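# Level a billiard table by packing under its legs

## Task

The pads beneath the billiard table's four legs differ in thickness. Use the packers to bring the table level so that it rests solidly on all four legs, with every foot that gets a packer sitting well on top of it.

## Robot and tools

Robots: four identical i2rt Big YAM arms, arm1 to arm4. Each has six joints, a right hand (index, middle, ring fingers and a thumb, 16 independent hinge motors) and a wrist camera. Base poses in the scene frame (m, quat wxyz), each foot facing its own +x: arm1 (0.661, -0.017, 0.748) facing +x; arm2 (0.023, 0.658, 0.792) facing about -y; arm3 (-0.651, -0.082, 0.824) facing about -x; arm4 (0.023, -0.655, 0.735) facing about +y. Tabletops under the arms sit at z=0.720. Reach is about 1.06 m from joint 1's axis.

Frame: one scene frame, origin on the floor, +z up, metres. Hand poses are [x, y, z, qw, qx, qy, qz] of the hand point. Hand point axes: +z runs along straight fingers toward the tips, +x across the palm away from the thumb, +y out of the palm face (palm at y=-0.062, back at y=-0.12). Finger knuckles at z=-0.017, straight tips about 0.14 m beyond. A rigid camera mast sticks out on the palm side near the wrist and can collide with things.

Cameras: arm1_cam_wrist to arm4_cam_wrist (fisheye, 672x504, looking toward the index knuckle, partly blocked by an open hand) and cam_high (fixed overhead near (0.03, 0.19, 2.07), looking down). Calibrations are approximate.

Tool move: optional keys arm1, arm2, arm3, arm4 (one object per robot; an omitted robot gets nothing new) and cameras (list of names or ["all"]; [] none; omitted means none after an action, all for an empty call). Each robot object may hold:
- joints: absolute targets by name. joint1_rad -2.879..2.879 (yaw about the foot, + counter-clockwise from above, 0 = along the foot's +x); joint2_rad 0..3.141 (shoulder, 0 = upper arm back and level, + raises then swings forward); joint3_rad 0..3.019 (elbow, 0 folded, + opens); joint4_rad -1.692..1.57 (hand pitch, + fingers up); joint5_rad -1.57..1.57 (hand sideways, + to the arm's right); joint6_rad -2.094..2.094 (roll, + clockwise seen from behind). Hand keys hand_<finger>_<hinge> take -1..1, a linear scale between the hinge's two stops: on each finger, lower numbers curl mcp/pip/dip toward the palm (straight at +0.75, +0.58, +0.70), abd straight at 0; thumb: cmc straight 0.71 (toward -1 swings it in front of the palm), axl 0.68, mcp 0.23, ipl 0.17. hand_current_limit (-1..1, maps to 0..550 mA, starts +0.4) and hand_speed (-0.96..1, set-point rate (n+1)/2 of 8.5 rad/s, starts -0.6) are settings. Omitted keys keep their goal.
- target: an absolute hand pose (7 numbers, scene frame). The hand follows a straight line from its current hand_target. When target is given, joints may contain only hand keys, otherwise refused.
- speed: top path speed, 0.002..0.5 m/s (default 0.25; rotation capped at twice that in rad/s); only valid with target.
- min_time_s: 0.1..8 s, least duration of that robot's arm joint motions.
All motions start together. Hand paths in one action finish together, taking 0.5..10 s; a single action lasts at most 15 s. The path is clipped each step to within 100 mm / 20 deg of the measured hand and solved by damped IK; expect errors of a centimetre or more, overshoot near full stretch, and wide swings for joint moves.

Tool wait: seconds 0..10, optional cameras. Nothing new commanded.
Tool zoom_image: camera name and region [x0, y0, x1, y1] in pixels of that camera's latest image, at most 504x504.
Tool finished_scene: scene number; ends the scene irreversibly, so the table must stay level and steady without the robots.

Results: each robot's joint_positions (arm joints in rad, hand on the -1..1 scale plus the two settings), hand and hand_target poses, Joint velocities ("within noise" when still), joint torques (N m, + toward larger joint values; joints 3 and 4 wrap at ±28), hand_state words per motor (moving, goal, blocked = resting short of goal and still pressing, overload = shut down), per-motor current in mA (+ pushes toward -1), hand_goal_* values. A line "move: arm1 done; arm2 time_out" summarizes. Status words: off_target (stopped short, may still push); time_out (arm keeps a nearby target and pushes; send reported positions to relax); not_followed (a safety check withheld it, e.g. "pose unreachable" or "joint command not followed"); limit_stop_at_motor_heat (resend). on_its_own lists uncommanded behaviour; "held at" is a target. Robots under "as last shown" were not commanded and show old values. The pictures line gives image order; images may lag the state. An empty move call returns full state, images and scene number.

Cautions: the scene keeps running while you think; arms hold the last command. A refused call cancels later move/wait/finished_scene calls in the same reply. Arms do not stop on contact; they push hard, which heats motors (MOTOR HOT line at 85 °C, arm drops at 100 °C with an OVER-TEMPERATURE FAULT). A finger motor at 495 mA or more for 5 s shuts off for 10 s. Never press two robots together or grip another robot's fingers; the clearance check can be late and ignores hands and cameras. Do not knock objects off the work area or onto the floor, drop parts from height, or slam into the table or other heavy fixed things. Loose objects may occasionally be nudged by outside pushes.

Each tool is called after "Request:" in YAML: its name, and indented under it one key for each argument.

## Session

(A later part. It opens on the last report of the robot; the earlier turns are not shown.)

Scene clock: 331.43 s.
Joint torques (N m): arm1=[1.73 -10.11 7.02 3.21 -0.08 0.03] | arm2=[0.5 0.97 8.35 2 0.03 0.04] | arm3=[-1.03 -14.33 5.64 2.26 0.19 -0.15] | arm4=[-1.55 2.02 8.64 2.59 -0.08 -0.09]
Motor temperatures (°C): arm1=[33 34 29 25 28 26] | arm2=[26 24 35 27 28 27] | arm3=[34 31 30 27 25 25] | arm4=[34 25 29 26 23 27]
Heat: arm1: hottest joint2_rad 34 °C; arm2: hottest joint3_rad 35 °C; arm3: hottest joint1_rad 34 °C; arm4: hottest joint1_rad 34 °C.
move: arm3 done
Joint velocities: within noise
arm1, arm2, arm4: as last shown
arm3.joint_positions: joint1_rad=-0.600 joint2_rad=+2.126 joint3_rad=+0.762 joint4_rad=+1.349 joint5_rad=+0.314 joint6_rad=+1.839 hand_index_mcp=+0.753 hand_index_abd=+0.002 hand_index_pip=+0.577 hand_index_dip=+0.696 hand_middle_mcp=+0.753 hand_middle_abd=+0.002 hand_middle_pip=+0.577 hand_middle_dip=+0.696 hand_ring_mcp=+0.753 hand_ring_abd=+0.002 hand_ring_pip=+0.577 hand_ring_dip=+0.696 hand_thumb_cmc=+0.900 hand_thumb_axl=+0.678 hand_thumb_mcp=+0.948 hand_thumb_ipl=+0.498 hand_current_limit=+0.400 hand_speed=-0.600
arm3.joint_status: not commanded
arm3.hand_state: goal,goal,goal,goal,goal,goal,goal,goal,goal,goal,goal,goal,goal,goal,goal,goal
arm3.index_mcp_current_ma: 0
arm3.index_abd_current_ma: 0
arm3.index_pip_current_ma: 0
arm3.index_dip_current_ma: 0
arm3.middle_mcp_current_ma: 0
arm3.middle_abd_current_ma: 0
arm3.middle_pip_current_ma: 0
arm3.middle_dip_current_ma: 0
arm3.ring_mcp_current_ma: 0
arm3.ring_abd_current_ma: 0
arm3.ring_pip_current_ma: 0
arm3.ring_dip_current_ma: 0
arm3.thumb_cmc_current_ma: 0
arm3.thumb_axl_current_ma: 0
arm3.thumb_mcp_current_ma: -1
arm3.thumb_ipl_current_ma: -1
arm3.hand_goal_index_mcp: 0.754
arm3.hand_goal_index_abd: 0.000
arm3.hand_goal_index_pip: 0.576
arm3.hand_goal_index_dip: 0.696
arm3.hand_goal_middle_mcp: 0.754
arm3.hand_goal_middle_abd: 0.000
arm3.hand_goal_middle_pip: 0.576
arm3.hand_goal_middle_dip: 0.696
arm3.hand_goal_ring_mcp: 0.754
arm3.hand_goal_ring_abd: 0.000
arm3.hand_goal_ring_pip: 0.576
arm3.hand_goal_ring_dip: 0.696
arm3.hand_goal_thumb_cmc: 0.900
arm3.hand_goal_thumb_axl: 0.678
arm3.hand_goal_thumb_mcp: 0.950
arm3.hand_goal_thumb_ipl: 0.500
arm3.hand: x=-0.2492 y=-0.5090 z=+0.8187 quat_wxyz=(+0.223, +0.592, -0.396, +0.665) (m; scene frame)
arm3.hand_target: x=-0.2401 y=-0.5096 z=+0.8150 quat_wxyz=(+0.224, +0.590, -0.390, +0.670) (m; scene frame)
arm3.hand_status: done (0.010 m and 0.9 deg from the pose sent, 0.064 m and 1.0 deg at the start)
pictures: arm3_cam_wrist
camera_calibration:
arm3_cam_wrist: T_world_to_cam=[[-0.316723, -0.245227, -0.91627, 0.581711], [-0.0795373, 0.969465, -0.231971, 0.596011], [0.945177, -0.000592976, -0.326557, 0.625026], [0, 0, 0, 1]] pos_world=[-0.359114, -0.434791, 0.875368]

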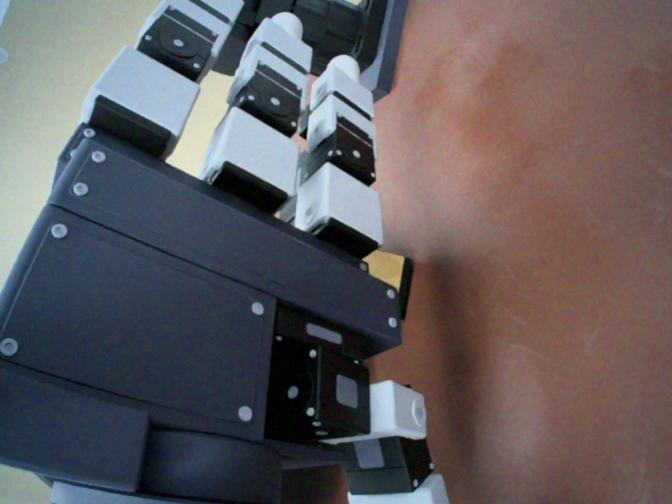

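Request:
move:
  arm1: {"target": [0.43, 0.46, 1.12, -0.6706, 0.3902, 0.5897, 0.2243], "speed": 0.2}
  arm3: {"target": [-0.43, -0.46, 1.12, 0.2243, 0.5897, -0.3902, 0.6706], "speed": 0.2}

Request:
move:
  arm1: {"joints": {"joint1_rad": 0.1, "joint2_rad": 0.637, "joint3_rad": 1.519, "joint4_rad": -1.366, "joint5_rad": 0, "joint6_rad": 1.119}, "min_time_s": 4}
  arm3: {"joints": {"joint1_rad": 0.1, "joint2_rad": 0.637, "joint3_rad": 1.519, "joint4_rad": -1.366, "joint5_rad": 0, "joint6_rad": 1.119}, "min_time_s": 4}

Request:
move:
  arm1: {"joints": {"joint1_rad": 1.22}, "min_time_s": 2}
  arm4: {"joints": {"joint1_rad": 0.0}, "min_time_s": 3}
  cameras: ["arm1_cam_wrist", "cam_high"]

Scene clock: 553.40 s.
Joint torques (N m): arm1=[-0.03 -5.36 11.63 1.73 -0.09 0.02] | arm2=[0.44 0.85 8.38 1.98 0.03 0.04] | arm3=[-2.61 -4.89 14.41 1.16 -0.15 -0.08] | arm4=[-1.61 1.96 8.62 2.61 -0.08 -0.09]
Motor temperatures (°C): arm1=[32 34 31 25 27 26] | arm2=[26 24 36 27 27 26] | arm3=[33 33 30 28 25 25] | arm4=[33 24 30 26 23 26]
Heat: arm1: hottest joint2_rad 34 °C; arm2: hottest joint3_rad 36 °C; arm3: hottest joint1_rad 33 °C; arm4: hottest joint1_rad 33 °C.
move: arm1 off_target; arm3 off_target
Joint velocities: within noise
arm1.joint_positions: joint1_rad=-0.996 joint2_rad=+1.069 joint3_rad=+0.817 joint4_rad=+0.227 joint5_rad=-0.105 joint6_rad=+1.828 hand_index_mcp=+0.754 hand_index_abd=+0.002 hand_index_pip=+0.577 hand_index_dip=+0.696 hand_middle_mcp=+0.753 hand_middle_abd=+0.002 hand_middle_pip=+0.577 hand_middle_dip=+0.696 hand_ring_mcp=+0.753 hand_ring_abd=+0.002 hand_ring_pip=+0.577 hand_ring_dip=+0.696 hand_thumb_cmc=+0.900 hand_thumb_axl=+0.678 hand_thumb_mcp=+0.948 hand_thumb_ipl=+0.498 hand_current_limit=+0.400 hand_speed=-0.600
arm1.joint_status: not commanded
arm1.hand_state: goal,goal,goal,goal,goal,goal,goal,goal,goal,goal,goal,goal,goal,goal,goal,goal
arm1.index_mcp_current_ma: -2
arm1.index_abd_current_ma: 5
arm1.index_pip_current_ma: 3
arm1.index_dip_current_ma: 0
arm1.middle_mcp_current_ma: -2
arm1.middle_abd_current_ma: 7
arm1.middle_pip_current_ma: 3
arm1.middle_dip_current_ma: 0
arm1.ring_mcp_current_ma: -2
arm1.ring_abd_current_ma: 7
arm1.ring_pip_current_ma: 3
arm1.ring_dip_current_ma: 0
arm1.thumb_cmc_current_ma: -1
arm1.thumb_axl_current_ma: -1
arm1.thumb_mcp_current_ma: -10
arm1.thumb_ipl_current_ma: -10
arm1.hand_goal_index_mcp: 0.754
arm1.hand_goal_index_abd: 0.000
arm1.hand_goal_index_pip: 0.576
arm1.hand_goal_index_dip: 0.696
arm1.hand_goal_middle_mcp: 0.754
arm1.hand_goal_middle_abd: 0.000
arm1.hand_goal_middle_pip: 0.576
arm1.hand_goal_middle_dip: 0.696
arm1.hand_goal_ring_mcp: 0.754
arm1.hand_goal_ring_abd: 0.000
arm1.hand_goal_ring_pip: 0.576
arm1.hand_goal_ring_dip: 0.696
arm1.hand_goal_thumb_cmc: 0.900
arm1.hand_goal_thumb_axl: 0.678
arm1.hand_goal_thumb_mcp: 0.950
arm1.hand_goal_thumb_ipl: 0.500
arm1.hand: x=+0.4298 y=+0.4523 z=+1.1022 quat_wxyz=(-0.664, +0.389, +0.598, +0.223) (m; scene frame)
arm1.hand_target: x=+0.4303 y=+0.4593 z=+1.1200 quat_wxyz=(-0.671, +0.390, +0.590, +0.224) (m; scene frame)
arm1.hand_status: off_target (0.019 m and 1.2 deg from the pose sent, 0.281 m and 1.8 deg at the start)
arm2.joint_positions: joint1_rad=-1.392 joint2_rad=+0.629 joint3_rad=+1.352 joint4_rad=-1.444 joint5_rad=-0.034 joint6_rad=+1.107 hand_index_mcp=+0.755 hand_index_abd=+0.000 hand_index_pip=+0.577 hand_index_dip=+0.696 hand_middle_mcp=+0.755 hand_middle_abd=+0.000 hand_middle_pip=+0.577 hand_middle_dip=+0.696 hand_ring_mcp=+0.755 hand_ring_abd=+0.000 hand_ring_pip=+0.577 hand_ring_dip=+0.696 hand_thumb_cmc=+0.714 hand_thumb_axl=+0.677 hand_thumb_mcp=+0.225 hand_thumb_ipl=+0.168 hand_current_limit=+0.400 hand_speed=-0.600
arm2.joint_status: not commanded
arm2.hand_state: goal,goal,goal,goal,goal,goal,goal,goal,goal,goal,goal,goal,goal,goal,goal,goal
arm2.index_mcp_current_ma: 2
arm2.index_abd_current_ma: 0
arm2.index_pip_current_ma: 2
arm2.index_dip_current_ma: 0
arm2.middle_mcp_current_ma: 2
arm2.middle_abd_current_ma: 0
arm2.middle_pip_current_ma: 2
arm2.middle_dip_current_ma: 0
arm2.ring_mcp_current_ma: 2
arm2.ring_abd_current_ma: 0
arm2.ring_pip_current_ma: 2
arm2.ring_dip_current_ma: 0
arm2.thumb_cmc_current_ma: 1
arm2.thumb_axl_current_ma: -2
arm2.thumb_mcp_current_ma: -3
arm2.thumb_ipl_current_ma: -1
arm2.hand_goal_index_mcp: 0.754
arm2.hand_goal_index_abd: 0.000
arm2.hand_goal_index_pip: 0.576
arm2.hand_goal_index_dip: 0.696
arm2.hand_goal_middle_mcp: 0.754
arm2.hand_goal_middle_abd: 0.000
arm2.hand_goal_middle_pip: 0.576
arm2.hand_goal_middle_dip: 0.696
arm2.hand_goal_ring_mcp: 0.754
arm2.hand_goal_ring_abd: 0.000
arm2.hand_goal_ring_pip: 0.576
arm2.hand_goal_ring_dip: 0.696
arm2.hand_goal_thumb_cmc: 0.714
arm2.hand_goal_thumb_axl: 0.678
arm2.hand_goal_thumb_mcp: 0.226
arm2.hand_goal_thumb_ipl: 0.168
arm2.hand: x=-0.2326 y=+0.7017 z=+1.2986 quat_wxyz=(+0.407, +0.285, -0.867, -0.044) (m; scene frame)
arm2.hand_target: x=-0.2310 y=+0.7040 z=+1.3114 quat_wxyz=(+0.420, +0.280, -0.862, -0.048) (m; scene frame)
arm2.hand_status: not commanded
arm3.joint_positions: joint1_rad=-0.828 joint2_rad=+0.855 joint3_rad=+0.482 joint4_rad=+0.332 joint5_rad=+0.076 joint6_rad=+1.832 hand_index_mcp=+0.753 hand_index_abd=+0.002 hand_index_pip=+0.577 hand_index_dip=+0.696 hand_middle_mcp=+0.753 hand_middle_abd=+0.002 hand_middle_pip=+0.577 hand_middle_dip=+0.696 hand_ring_mcp=+0.753 hand_ring_abd=+0.002 hand_ring_pip=+0.577 hand_ring_dip=+0.696 hand_thumb_cmc=+0.899 hand_thumb_axl=+0.678 hand_thumb_mcp=+0.948 hand_thumb_ipl=+0.498 hand_current_limit=+0.400 hand_speed=-0.600
arm3.joint_status: not commanded
arm3.hand_state: goal,goal,goal,goal,goal,goal,goal,goal,goal,goal,goal,goal,goal,goal,goal,goal
arm3.index_mcp_current_ma: 0
arm3.index_abd_current_ma: 0
arm3.index_pip_current_ma: 0
arm3.index_dip_current_ma: 0
arm3.middle_mcp_current_ma: 0
arm3.middle_abd_current_ma: 0
arm3.middle_pip_current_ma: 0
arm3.middle_dip_current_ma: 0
arm3.ring_mcp_current_ma: 0
arm3.ring_abd_current_ma: 0
arm3.ring_pip_current_ma: 0
arm3.ring_dip_current_ma: 0
arm3.thumb_cmc_current_ma: 0
arm3.thumb_axl_current_ma: 0
arm3.thumb_mcp_current_ma: -1
arm3.thumb_ipl_current_ma: -1
arm3.hand_goal_index_mcp: 0.754
arm3.hand_goal_index_abd: 0.000
arm3.hand_goal_index_pip: 0.576
arm3.hand_goal_index_dip: 0.696
arm3.hand_goal_middle_mcp: 0.754
arm3.hand_goal_middle_abd: 0.000
arm3.hand_goal_middle_pip: 0.576
arm3.hand_goal_middle_dip: 0.696
arm3.hand_goal_ring_mcp: 0.754
arm3.hand_goal_ring_abd: 0.000
arm3.hand_goal_ring_pip: 0.576
arm3.hand_goal_ring_dip: 0.696
arm3.hand_goal_thumb_cmc: 0.900
arm3.hand_goal_thumb_axl: 0.678
arm3.hand_goal_thumb_mcp: 0.950
arm3.hand_goal_thumb_ipl: 0.500
arm3.hand: x=-0.4327 y=-0.4517 z=+1.0916 quat_wxyz=(+0.218, +0.603, -0.396, +0.657) (m; scene frame)
arm3.hand_target: x=-0.4308 y=-0.4588 z=+1.1201 quat_wxyz=(+0.225, +0.590, -0.390, +0.671) (m; scene frame)
arm3.hand_status: off_target (0.030 m and 2.4 deg from the pose sent, 0.355 m and 0.9 deg at the start)
arm4.joint_positions: joint1_rad=-1.444 joint2_rad=+0.637 joint3_rad=+1.519 joint4_rad=-1.366 joint5_rad=-0.053 joint6_rad=+1.119 hand_index_mcp=+0.756 hand_index_abd=+0.001 hand_index_pip=+0.577 hand_index_dip=+0.696 hand_middle_mcp=+0.755 hand_middle_abd=+0.001 hand_middle_pip=+0.577 hand_middle_dip=+0.696 hand_ring_mcp=+0.756 hand_ring_abd=+0.001 hand_ring_pip=+0.577 hand_ring_dip=+0.696 hand_thumb_cmc=+0.715 hand_thumb_axl=+0.677 hand_thumb_mcp=+0.226 hand_thumb_ipl=+0.168 hand_current_limit=+0.400 hand_speed=-0.600
arm4.joint_status: not commanded
arm4.hand_state: goal,goal,goal,goal,goal,goal,goal,goal,goal,goal,goal,goal,goal,goal,goal,goal
arm4.index_mcp_current_ma: 6
arm4.index_abd_current_ma: 3
arm4.index_pip_current_ma: 3
arm4.index_dip_current_ma: 0
arm4.middle_mcp_current_ma: 6
arm4.middle_abd_current_ma: 2
arm4.middle_pip_current_ma: 3
arm4.middle_dip_current_ma: 0
arm4.ring_mcp_current_ma: 7
arm4.ring_abd_current_ma: 3
arm4.ring_pip_current_ma: 3
arm4.ring_dip_current_ma: 0
arm4.thumb_cmc_current_ma: 2
arm4.thumb_axl_current_ma: -3
arm4.thumb_mcp_current_ma: -1
arm4.thumb_ipl_current_ma: -1
arm4.hand_goal_index_mcp: 0.754
arm4.hand_goal_index_abd: 0.000
arm4.hand_goal_index_pip: 0.576
arm4.hand_goal_index_dip: 0.696
arm4.hand_goal_middle_mcp: 0.754
arm4.hand_goal_middle_abd: 0.000
arm4.hand_goal_middle_pip: 0.576
arm4.hand_goal_middle_dip: 0.696
arm4.hand_goal_ring_mcp: 0.754
arm4.hand_goal_ring_abd: 0.000
arm4.hand_goal_ring_pip: 0.576
arm4.hand_goal_ring_dip: 0.696
arm4.hand_goal_thumb_cmc: 0.714
arm4.hand_goal_thumb_axl: 0.678
arm4.hand_goal_thumb_mcp: 0.226
arm4.hand_goal_thumb_ipl: 0.168
arm4.hand: x=+0.2648 y=-0.6912 z=+1.3378 quat_wxyz=(+0.048, +0.810, +0.277, +0.515) (m; scene frame)
arm4.hand_target: x=+0.2609 y=-0.6956 z=+1.3458 quat_wxyz=(+0.054, +0.807, +0.269, +0.522) (m; scene frame)
arm4.hand_status: not commanded
pictures: none

Scene clock: 558.03 s.
Joint torques (N m): arm1=[1.85 2.32 8.38 1.55 0.23 -0.24] | arm2=[0.26 0.85 8.35 1.96 0.03 0.04] | arm3=[-0.62 1.2 11.89 1.06 -0.09 -0.16] | arm4=[-1.55 1.96 8.64 2.61 -0.08 -0.09]
Motor temperatures (°C): arm1=[32 34 31 25 27 26] | arm2=[26 24 36 27 27 26] | arm3=[33 33 31 28 25 25] | arm4=[33 24 30 26 23 26]
Heat: arm1: hottest joint2_rad 34 °C; arm2: hottest joint3_rad 36 °C; arm3: hottest joint1_rad 33 °C; arm4: hottest joint1_rad 33 °C.
move: arm1 done; arm3 done
Joint velocities: within noise
arm1.joint_positions: joint1_rad=+0.089 joint2_rad=+0.639 joint3_rad=+1.488 joint4_rad=-1.351 joint5_rad=-0.004 joint6_rad=+1.131 hand_index_mcp=+0.755 hand_index_abd=+0.002 hand_index_pip=+0.577 hand_index_dip=+0.696 hand_middle_mcp=+0.755 hand_middle_abd=+0.002 hand_middle_pip=+0.577 hand_middle_dip=+0.696 hand_ring_mcp=+0.755 hand_ring_abd=+0.002 hand_ring_pip=+0.577 hand_ring_dip=+0.696 hand_thumb_cmc=+0.899 hand_thumb_axl=+0.678 hand_thumb_mcp=+0.948 hand_thumb_ipl=+0.498 hand_current_limit=+0.400 hand_speed=-0.600
arm1.joint_status: all done
arm1.hand_state: goal,goal,goal,goal,goal,goal,goal,goal,goal,goal,goal,goal,goal,goal,goal,goal
arm1.index_mcp_current_ma: 3
arm1.index_abd_current_ma: 5
arm1.index_pip_current_ma: 3
arm1.index_dip_current_ma: 0
arm1.middle_mcp_current_ma: 4
arm1.middle_abd_current_ma: 7
arm1.middle_pip_current_ma: 3
arm1.middle_dip_current_ma: 0
arm1.ring_mcp_current_ma: 3
arm1.ring_abd_current_ma: 7
arm1.ring_pip_current_ma: 3
arm1.ring_dip_current_ma: 0
arm1.thumb_cmc_current_ma: -2
arm1.thumb_axl_current_ma: 0
arm1.thumb_mcp_current_ma: -10
arm1.thumb_ipl_current_ma: -10
arm1.hand_goal_index_mcp: 0.754
arm1.hand_goal_index_abd: 0.000
arm1.hand_goal_index_pip: 0.576
arm1.hand_goal_index_dip: 0.696
arm1.hand_goal_middle_mcp: 0.754
arm1.hand_goal_middle_abd: 0.000
arm1.hand_goal_middle_pip: 0.576
arm1.hand_goal_middle_dip: 0.696
arm1.hand_goal_ring_mcp: 0.754
arm1.hand_goal_ring_abd: 0.000
arm1.hand_goal_ring_pip: 0.576
arm1.hand_goal_ring_dip: 0.696
arm1.hand_goal_thumb_cmc: 0.900
arm1.hand_goal_thumb_axl: 0.678
arm1.hand_goal_thumb_mcp: 0.950
arm1.hand_goal_thumb_ipl: 0.500
arm1.hand: x=+0.4184 y=+0.0450 z=+1.3407 quat_wxyz=(-0.500, -0.224, +0.831, +0.093) (m; scene frame)
arm1.hand_target: x=+0.4258 y=+0.0435 z=+1.3534 quat_wxyz=(-0.507, -0.231, +0.824, +0.096) (m; scene frame)
arm1.hand_status: not commanded
arm2, arm4: as last shown
arm3.joint_positions: joint1_rad=+0.090 joint2_rad=+0.643 joint3_rad=+1.476 joint4_rad=-1.354 joint5_rad=+0.003 joint6_rad=+1.128 hand_index_mcp=+0.755 hand_index_abd=+0.002 hand_index_pip=+0.577 hand_index_dip=+0.696 hand_middle_mcp=+0.755 hand_middle_abd=+0.002 hand_middle_pip=+0.577 hand_middle_dip=+0.696 hand_ring_mcp=+0.755 hand_ring_abd=+0.002 hand_ring_pip=+0.577 hand_ring_dip=+0.696 hand_thumb_cmc=+0.899 hand_thumb_axl=+0.678 hand_thumb_mcp=+0.948 hand_thumb_ipl=+0.498 hand_current_limit=+0.400 hand_speed=-0.600
arm3.joint_status: all done
arm3.hand_state: goal,goal,goal,goal,goal,goal,goal,goal,goal,goal,goal,goal,goal,goal,goal,goal
arm3.index_mcp_current_ma: 0
arm3.index_abd_current_ma: 0
arm3.index_pip_current_ma: 0
arm3.index_dip_current_ma: 0
arm3.middle_mcp_current_ma: 0
arm3.middle_abd_current_ma: 0
arm3.middle_pip_current_ma: 0
arm3.middle_dip_current_ma: 0
arm3.ring_mcp_current_ma: 0
arm3.ring_abd_current_ma: 0
arm3.ring_pip_current_ma: 0
arm3.ring_dip_current_ma: 0
arm3.thumb_cmc_current_ma: 0
arm3.thumb_axl_current_ma: 0
arm3.thumb_mcp_current_ma: -1
arm3.thumb_ipl_current_ma: -1
arm3.hand_goal_index_mcp: 0.754
arm3.hand_goal_index_abd: 0.000
arm3.hand_goal_index_pip: 0.576
arm3.hand_goal_index_dip: 0.696
arm3.hand_goal_middle_mcp: 0.754
arm3.hand_goal_middle_abd: 0.000
arm3.hand_goal_middle_pip: 0.576
arm3.hand_goal_middle_dip: 0.696
arm3.hand_goal_ring_mcp: 0.754
arm3.hand_goal_ring_abd: 0.000
arm3.hand_goal_ring_pip: 0.576
arm3.hand_goal_ring_dip: 0.696
arm3.hand_goal_thumb_cmc: 0.900
arm3.hand_goal_thumb_axl: 0.678
arm3.hand_goal_thumb_mcp: 0.950
arm3.hand_goal_thumb_ipl: 0.500
arm3.hand: x=-0.4059 y=-0.1484 z=+1.4095 quat_wxyz=(+0.089, +0.835, +0.227, +0.494) (m; scene frame)
arm3.hand_target: x=-0.4164 y=-0.1462 z=+1.4290 quat_wxyz=(+0.090, +0.823, +0.233, +0.510) (m; scene frame)
arm3.hand_status: not commanded
pictures: none

Scene clock: 561.50 s.
Joint torques (N m): arm1=[1.9 2.26 8.42 1.55 0.15 -0.23] | arm2=[0.67 0.97 8.4 1.96 0.02 0.03] | arm3=[-0.97 1.14 11.85 0.99 -0.1 -0.18] | arm4=[1.14 2.02 8.62 2.59 -0.08 -0.09]
Motor temperatures (°C): arm1=[32 34 32 25 27 26] | arm2=[26 24 36 27 27 26] | arm3=[33 32 32 28 25 25] | arm4=[33 24 30 26 23 26]
Heat: arm1: hottest joint2_rad 34 °C; arm2: hottest joint3_rad 36 °C; arm3: hottest joint1_rad 33 °C; arm4: hottest joint1_rad 33 °C.
move: arm1 done; arm4 done
Joint velocities: within noise
arm1.joint_positions: joint1_rad=+1.209 joint2_rad=+0.639 joint3_rad=+1.488 joint4_rad=-1.351 joint5_rad=-0.002 joint6_rad=+1.131 hand_index_mcp=+0.755 hand_index_abd=+0.002 hand_index_pip=+0.577 hand_index_dip=+0.696 hand_middle_mcp=+0.756 hand_middle_abd=+0.002 hand_middle_pip=+0.577 hand_middle_dip=+0.696 hand_ring_mcp=+0.755 hand_ring_abd=+0.002 hand_ring_pip=+0.577 hand_ring_dip=+0.696 hand_thumb_cmc=+0.899 hand_thumb_axl=+0.678 hand_thumb_mcp=+0.948 hand_thumb_ipl=+0.498 hand_current_limit=+0.400 hand_speed=-0.600
arm1.joint_status: all done
arm1.hand_state: goal,goal,goal,goal,goal,goal,goal,goal,goal,goal,goal,goal,goal,goal,goal,goal
arm1.index_mcp_current_ma: 5
arm1.index_abd_current_ma: 5
arm1.index_pip_current_ma: 3
arm1.index_dip_current_ma: 0
arm1.middle_mcp_current_ma: 6
arm1.middle_abd_current_ma: 7
arm1.middle_pip_current_ma: 3
arm1.middle_dip_current_ma: 0
arm1.ring_mcp_current_ma: 6
arm1.ring_abd_current_ma: 7
arm1.ring_pip_current_ma: 3
arm1.ring_dip_current_ma: 0
arm1.thumb_cmc_current_ma: -2
arm1.thumb_axl_current_ma: 0
arm1.thumb_mcp_current_ma: -10
arm1.thumb_ipl_current_ma: -10
arm1.hand_goal_index_mcp: 0.754
arm1.hand_goal_index_abd: 0.000
arm1.hand_goal_index_pip: 0.576
arm1.hand_goal_index_dip: 0.696
arm1.hand_goal_middle_mcp: 0.754
arm1.hand_goal_middle_abd: 0.000
arm1.hand_goal_middle_pip: 0.576
arm1.hand_goal_middle_dip: 0.696
arm1.hand_goal_ring_mcp: 0.754
arm1.hand_goal_ring_abd: 0.000
arm1.hand_goal_ring_pip: 0.576
arm1.hand_goal_ring_dip: 0.696
arm1.hand_goal_thumb_cmc: 0.900
arm1.hand_goal_thumb_axl: 0.678
arm1.hand_goal_thumb_mcp: 0.950
arm1.hand_goal_thumb_ipl: 0.500
arm1.hand: x=+0.4940 y=-0.2104 z=+1.3386 quat_wxyz=(-0.470, -0.631, +0.588, -0.187) (m; scene frame)
arm1.hand_target: x=+0.4988 y=-0.2047 z=+1.3513 quat_wxyz=(-0.477, -0.634, +0.578, -0.189) (m; scene frame)
arm1.hand_status: not commanded
arm2, arm3: as last shown
arm3.joint_positions: joint1_rad=+0.090 joint2_rad=+0.643 joint3_rad=+1.476 joint4_rad=-1.354 joint5_rad=+0.003 joint6_rad=+1.127 hand_index_mcp=+0.755 hand_index_abd=+0.002 hand_index_pip=+0.577 hand_index_dip=+0.696 hand_middle_mcp=+0.755 hand_middle_abd=+0.002 hand_middle_pip=+0.577 hand_middle_dip=+0.696 hand_ring_mcp=+0.755 hand_ring_abd=+0.002 hand_ring_pip=+0.577 hand_ring_dip=+0.696 hand_thumb_cmc=+0.899 hand_thumb_axl=+0.678 hand_thumb_mcp=+0.948 hand_thumb_ipl=+0.498 hand_current_limit=+0.400 hand_speed=-0.600
arm4.joint_positions: joint1_rad=-0.016 joint2_rad=+0.637 joint3_rad=+1.519 joint4_rad=-1.366 joint5_rad=-0.053 joint6_rad=+1.119 hand_index_mcp=+0.756 hand_index_abd=+0.001 hand_index_pip=+0.577 hand_index_dip=+0.696 hand_middle_mcp=+0.756 hand_middle_abd=+0.001 hand_middle_pip=+0.577 hand_middle_dip=+0.696 hand_ring_mcp=+0.756 hand_ring_abd=+0.001 hand_ring_pip=+0.577 hand_ring_dip=+0.696 hand_thumb_cmc=+0.715 hand_thumb_axl=+0.677 hand_thumb_mcp=+0.226 hand_thumb_ipl=+0.168 hand_current_limit=+0.400 hand_speed=-0.600
arm4.joint_status: all done
arm4.hand_state: goal,goal,goal,goal,goal,goal,goal,goal,goal,goal,goal,goal,goal,goal,goal,goal
arm4.index_mcp_current_ma: 7
arm4.index_abd_current_ma: 3
arm4.index_pip_current_ma: 3
arm4.index_dip_current_ma: 0
arm4.middle_mcp_current_ma: 7
arm4.middle_abd_current_ma: 3
arm4.middle_pip_current_ma: 3
arm4.middle_dip_current_ma: 0
arm4.ring_mcp_current_ma: 8
arm4.ring_abd_current_ma: 3
arm4.ring_pip_current_ma: 3
arm4.ring_dip_current_ma: 0
arm4.thumb_cmc_current_ma: 3
arm4.thumb_axl_current_ma: -3
arm4.thumb_mcp_current_ma: -1
arm4.thumb_ipl_current_ma: -1
arm4.hand_goal_index_mcp: 0.754
arm4.hand_goal_index_abd: 0.000
arm4.hand_goal_index_pip: 0.576
arm4.hand_goal_index_dip: 0.696
arm4.hand_goal_middle_mcp: 0.754
arm4.hand_goal_middle_abd: 0.000
arm4.hand_goal_middle_pip: 0.576
arm4.hand_goal_middle_dip: 0.696
arm4.hand_goal_ring_mcp: 0.754
arm4.hand_goal_ring_abd: 0.000
arm4.hand_goal_ring_pip: 0.576
arm4.hand_goal_ring_dip: 0.696
arm4.hand_goal_thumb_cmc: 0.714
arm4.hand_goal_thumb_axl: 0.678
arm4.hand_goal_thumb_mcp: 0.226
arm4.hand_goal_thumb_ipl: 0.168
arm4.hand: x=+0.0935 y=-0.4215 z=+1.3382 quat_wxyz=(-0.301, +0.431, +0.739, +0.421) (m; scene frame)
arm4.hand_target: x=+0.0898 y=-0.4238 z=+1.3462 quat_wxyz=(-0.309, +0.422, +0.738, +0.426) (m; scene frame)
arm4.hand_status: not commanded
pictures: arm1_cam_wrist, cam_high
camera_calibration:
arm1_cam_wrist: T_world_to_cam=[[-0.777009, 0.514691, -0.362423, 1.00891], [0.566423, 0.82284, -0.0458207, -0.117775], [0.274632, -0.240887, -0.930887, 1.17503], [0, 0, 0, 1]] pos_world=[0.527943, -0.139318, 1.45408]

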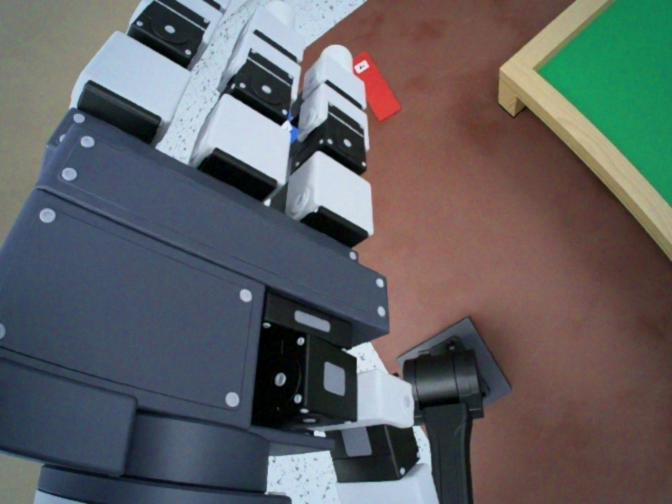

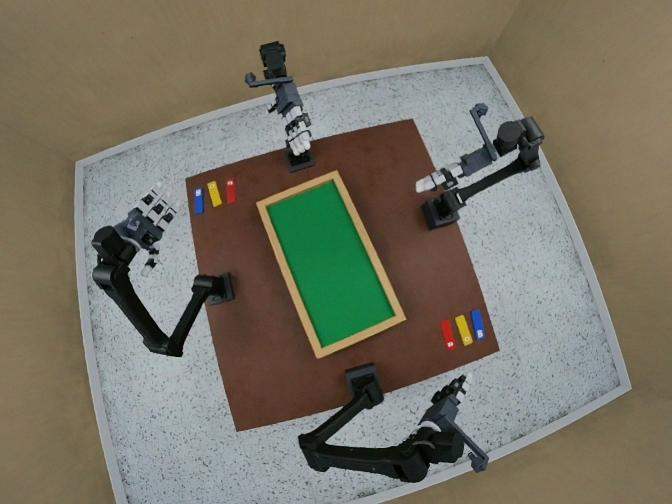

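Request:
zoom_image:
  camera: "arm1_cam_wrist"
  region: [340, 40, 540, 140]

Scaled by 2.520 from the camera's 672x504 image, which has a finer 960x720 frame.

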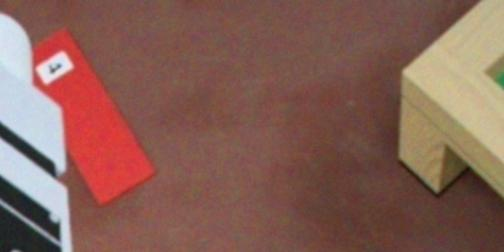

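Request:
move:
  arm1: {"target": [0.4543, -0.5506, 0.93, -0.1146, -0.65, 0.7399, 0.1305], "speed": 0.2, "joints": {"hand_current_limit": 0.0}}
  cameras: ["arm1_cam_wrist", "cam_high"]

Scene clock: 604.53 s.
Joint torques (N m): arm1=[1.14 -14.04 9.63 -0.47 0.44 0.09] | arm2=[0.44 0.85 8.38 2.02 0.02 0.05] | arm3=[-1.2 1.2 11.88 0.99 -0.11 -0.18] | arm4=[1.14 1.96 8.61 2.61 -0.08 -0.09]
Motor temperatures (°C): arm1=[32 33 33 25 27 26] | arm2=[26 24 36 27 27 26] | arm3=[32 31 36 27 25 25] | arm4=[33 24 30 26 23 26]
Heat: arm1: hottest joint2_rad 33 °C; arm2: hottest joint3_rad 36 °C; arm3: hottest joint3_rad 36 °C; arm4: hottest joint1_rad 33 °C.
move: arm1 done
Joint velocities: within noise
arm1.joint_positions: joint1_rad=+1.455 joint2_rad=+1.862 joint3_rad=+1.637 joint4_rad=-1.350 joint5_rad=+0.352 joint6_rad=+1.565 hand_index_mcp=+0.755 hand_index_abd=+0.002 hand_index_pip=+0.577 hand_index_dip=+0.696 hand_middle_mcp=+0.756 hand_middle_abd=+0.002 hand_middle_pip=+0.577 hand_middle_dip=+0.696 hand_ring_mcp=+0.755 hand_ring_abd=+0.002 hand_ring_pip=+0.577 hand_ring_dip=+0.696 hand_thumb_cmc=+0.899 hand_thumb_axl=+0.678 hand_thumb_mcp=+0.948 hand_thumb_ipl=+0.498 hand_current_limit=+0.000 hand_speed=-0.600
arm1.joint_status: all done
arm1.hand_state: goal,goal,goal,goal,goal,goal,goal,goal,goal,goal,goal,goal,goal,goal,goal,goal
arm1.index_mcp_current_ma: 5
arm1.index_abd_current_ma: 5
arm1.index_pip_current_ma: 3
arm1.index_dip_current_ma: 0
arm1.middle_mcp_current_ma: 6
arm1.middle_abd_current_ma: 7
arm1.middle_pip_current_ma: 3
arm1.middle_dip_current_ma: 0
arm1.ring_mcp_current_ma: 6
arm1.ring_abd_current_ma: 7
arm1.ring_pip_current_ma: 3
arm1.ring_dip_current_ma: 0
arm1.thumb_cmc_current_ma: -2
arm1.thumb_axl_current_ma: 0
arm1.thumb_mcp_current_ma: -10
arm1.thumb_ipl_current_ma: -10
arm1.hand_goal_index_mcp: 0.754
arm1.hand_goal_index_abd: 0.000
arm1.hand_goal_index_pip: 0.576
arm1.hand_goal_index_dip: 0.696
arm1.hand_goal_middle_mcp: 0.754
arm1.hand_goal_middle_abd: 0.000
arm1.hand_goal_middle_pip: 0.576
arm1.hand_goal_middle_dip: 0.696
arm1.hand_goal_ring_mcp: 0.754
arm1.hand_goal_ring_abd: 0.000
arm1.hand_goal_ring_pip: 0.576
arm1.hand_goal_ring_dip: 0.696
arm1.hand_goal_thumb_cmc: 0.900
arm1.hand_goal_thumb_axl: 0.678
arm1.hand_goal_thumb_mcp: 0.950
arm1.hand_goal_thumb_ipl: 0.500
arm1.hand: x=+0.4535 y=-0.5420 z=+0.9250 quat_wxyz=(-0.111, -0.654, +0.736, +0.135) (m; scene frame)
arm1.hand_target: x=+0.4544 y=-0.5504 z=+0.9300 quat_wxyz=(-0.115, -0.650, +0.740, +0.130) (m; scene frame)
arm1.hand_status: done (0.010 m and 1.0 deg from the pose sent, 0.533 m and 58.0 deg at the start)
arm2, arm3, arm4: as last shown
pictures: arm1_cam_wrist, cam_high
camera_calibration:
arm1_cam_wrist: T_world_to_cam=[[-0.513293, 0.826773, 0.230165, 0.499573], [0.724294, 0.273466, 0.632941, -0.838083], [0.460356, 0.491591, -0.739195, 0.856696], [0, 0, 0, 1]] pos_world=[0.469061, -0.60499, 1.04874]

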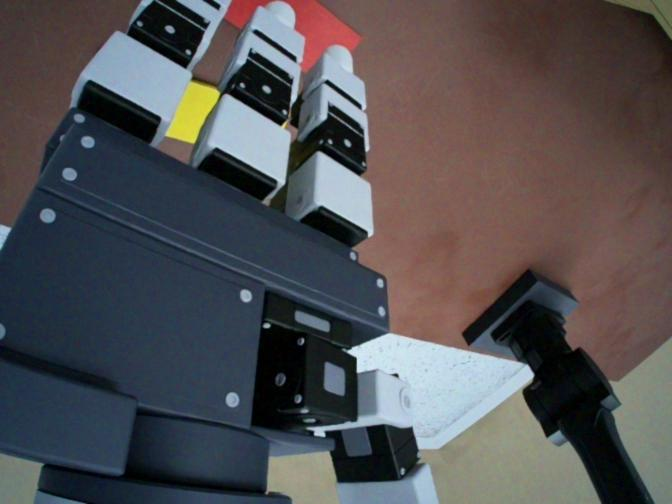

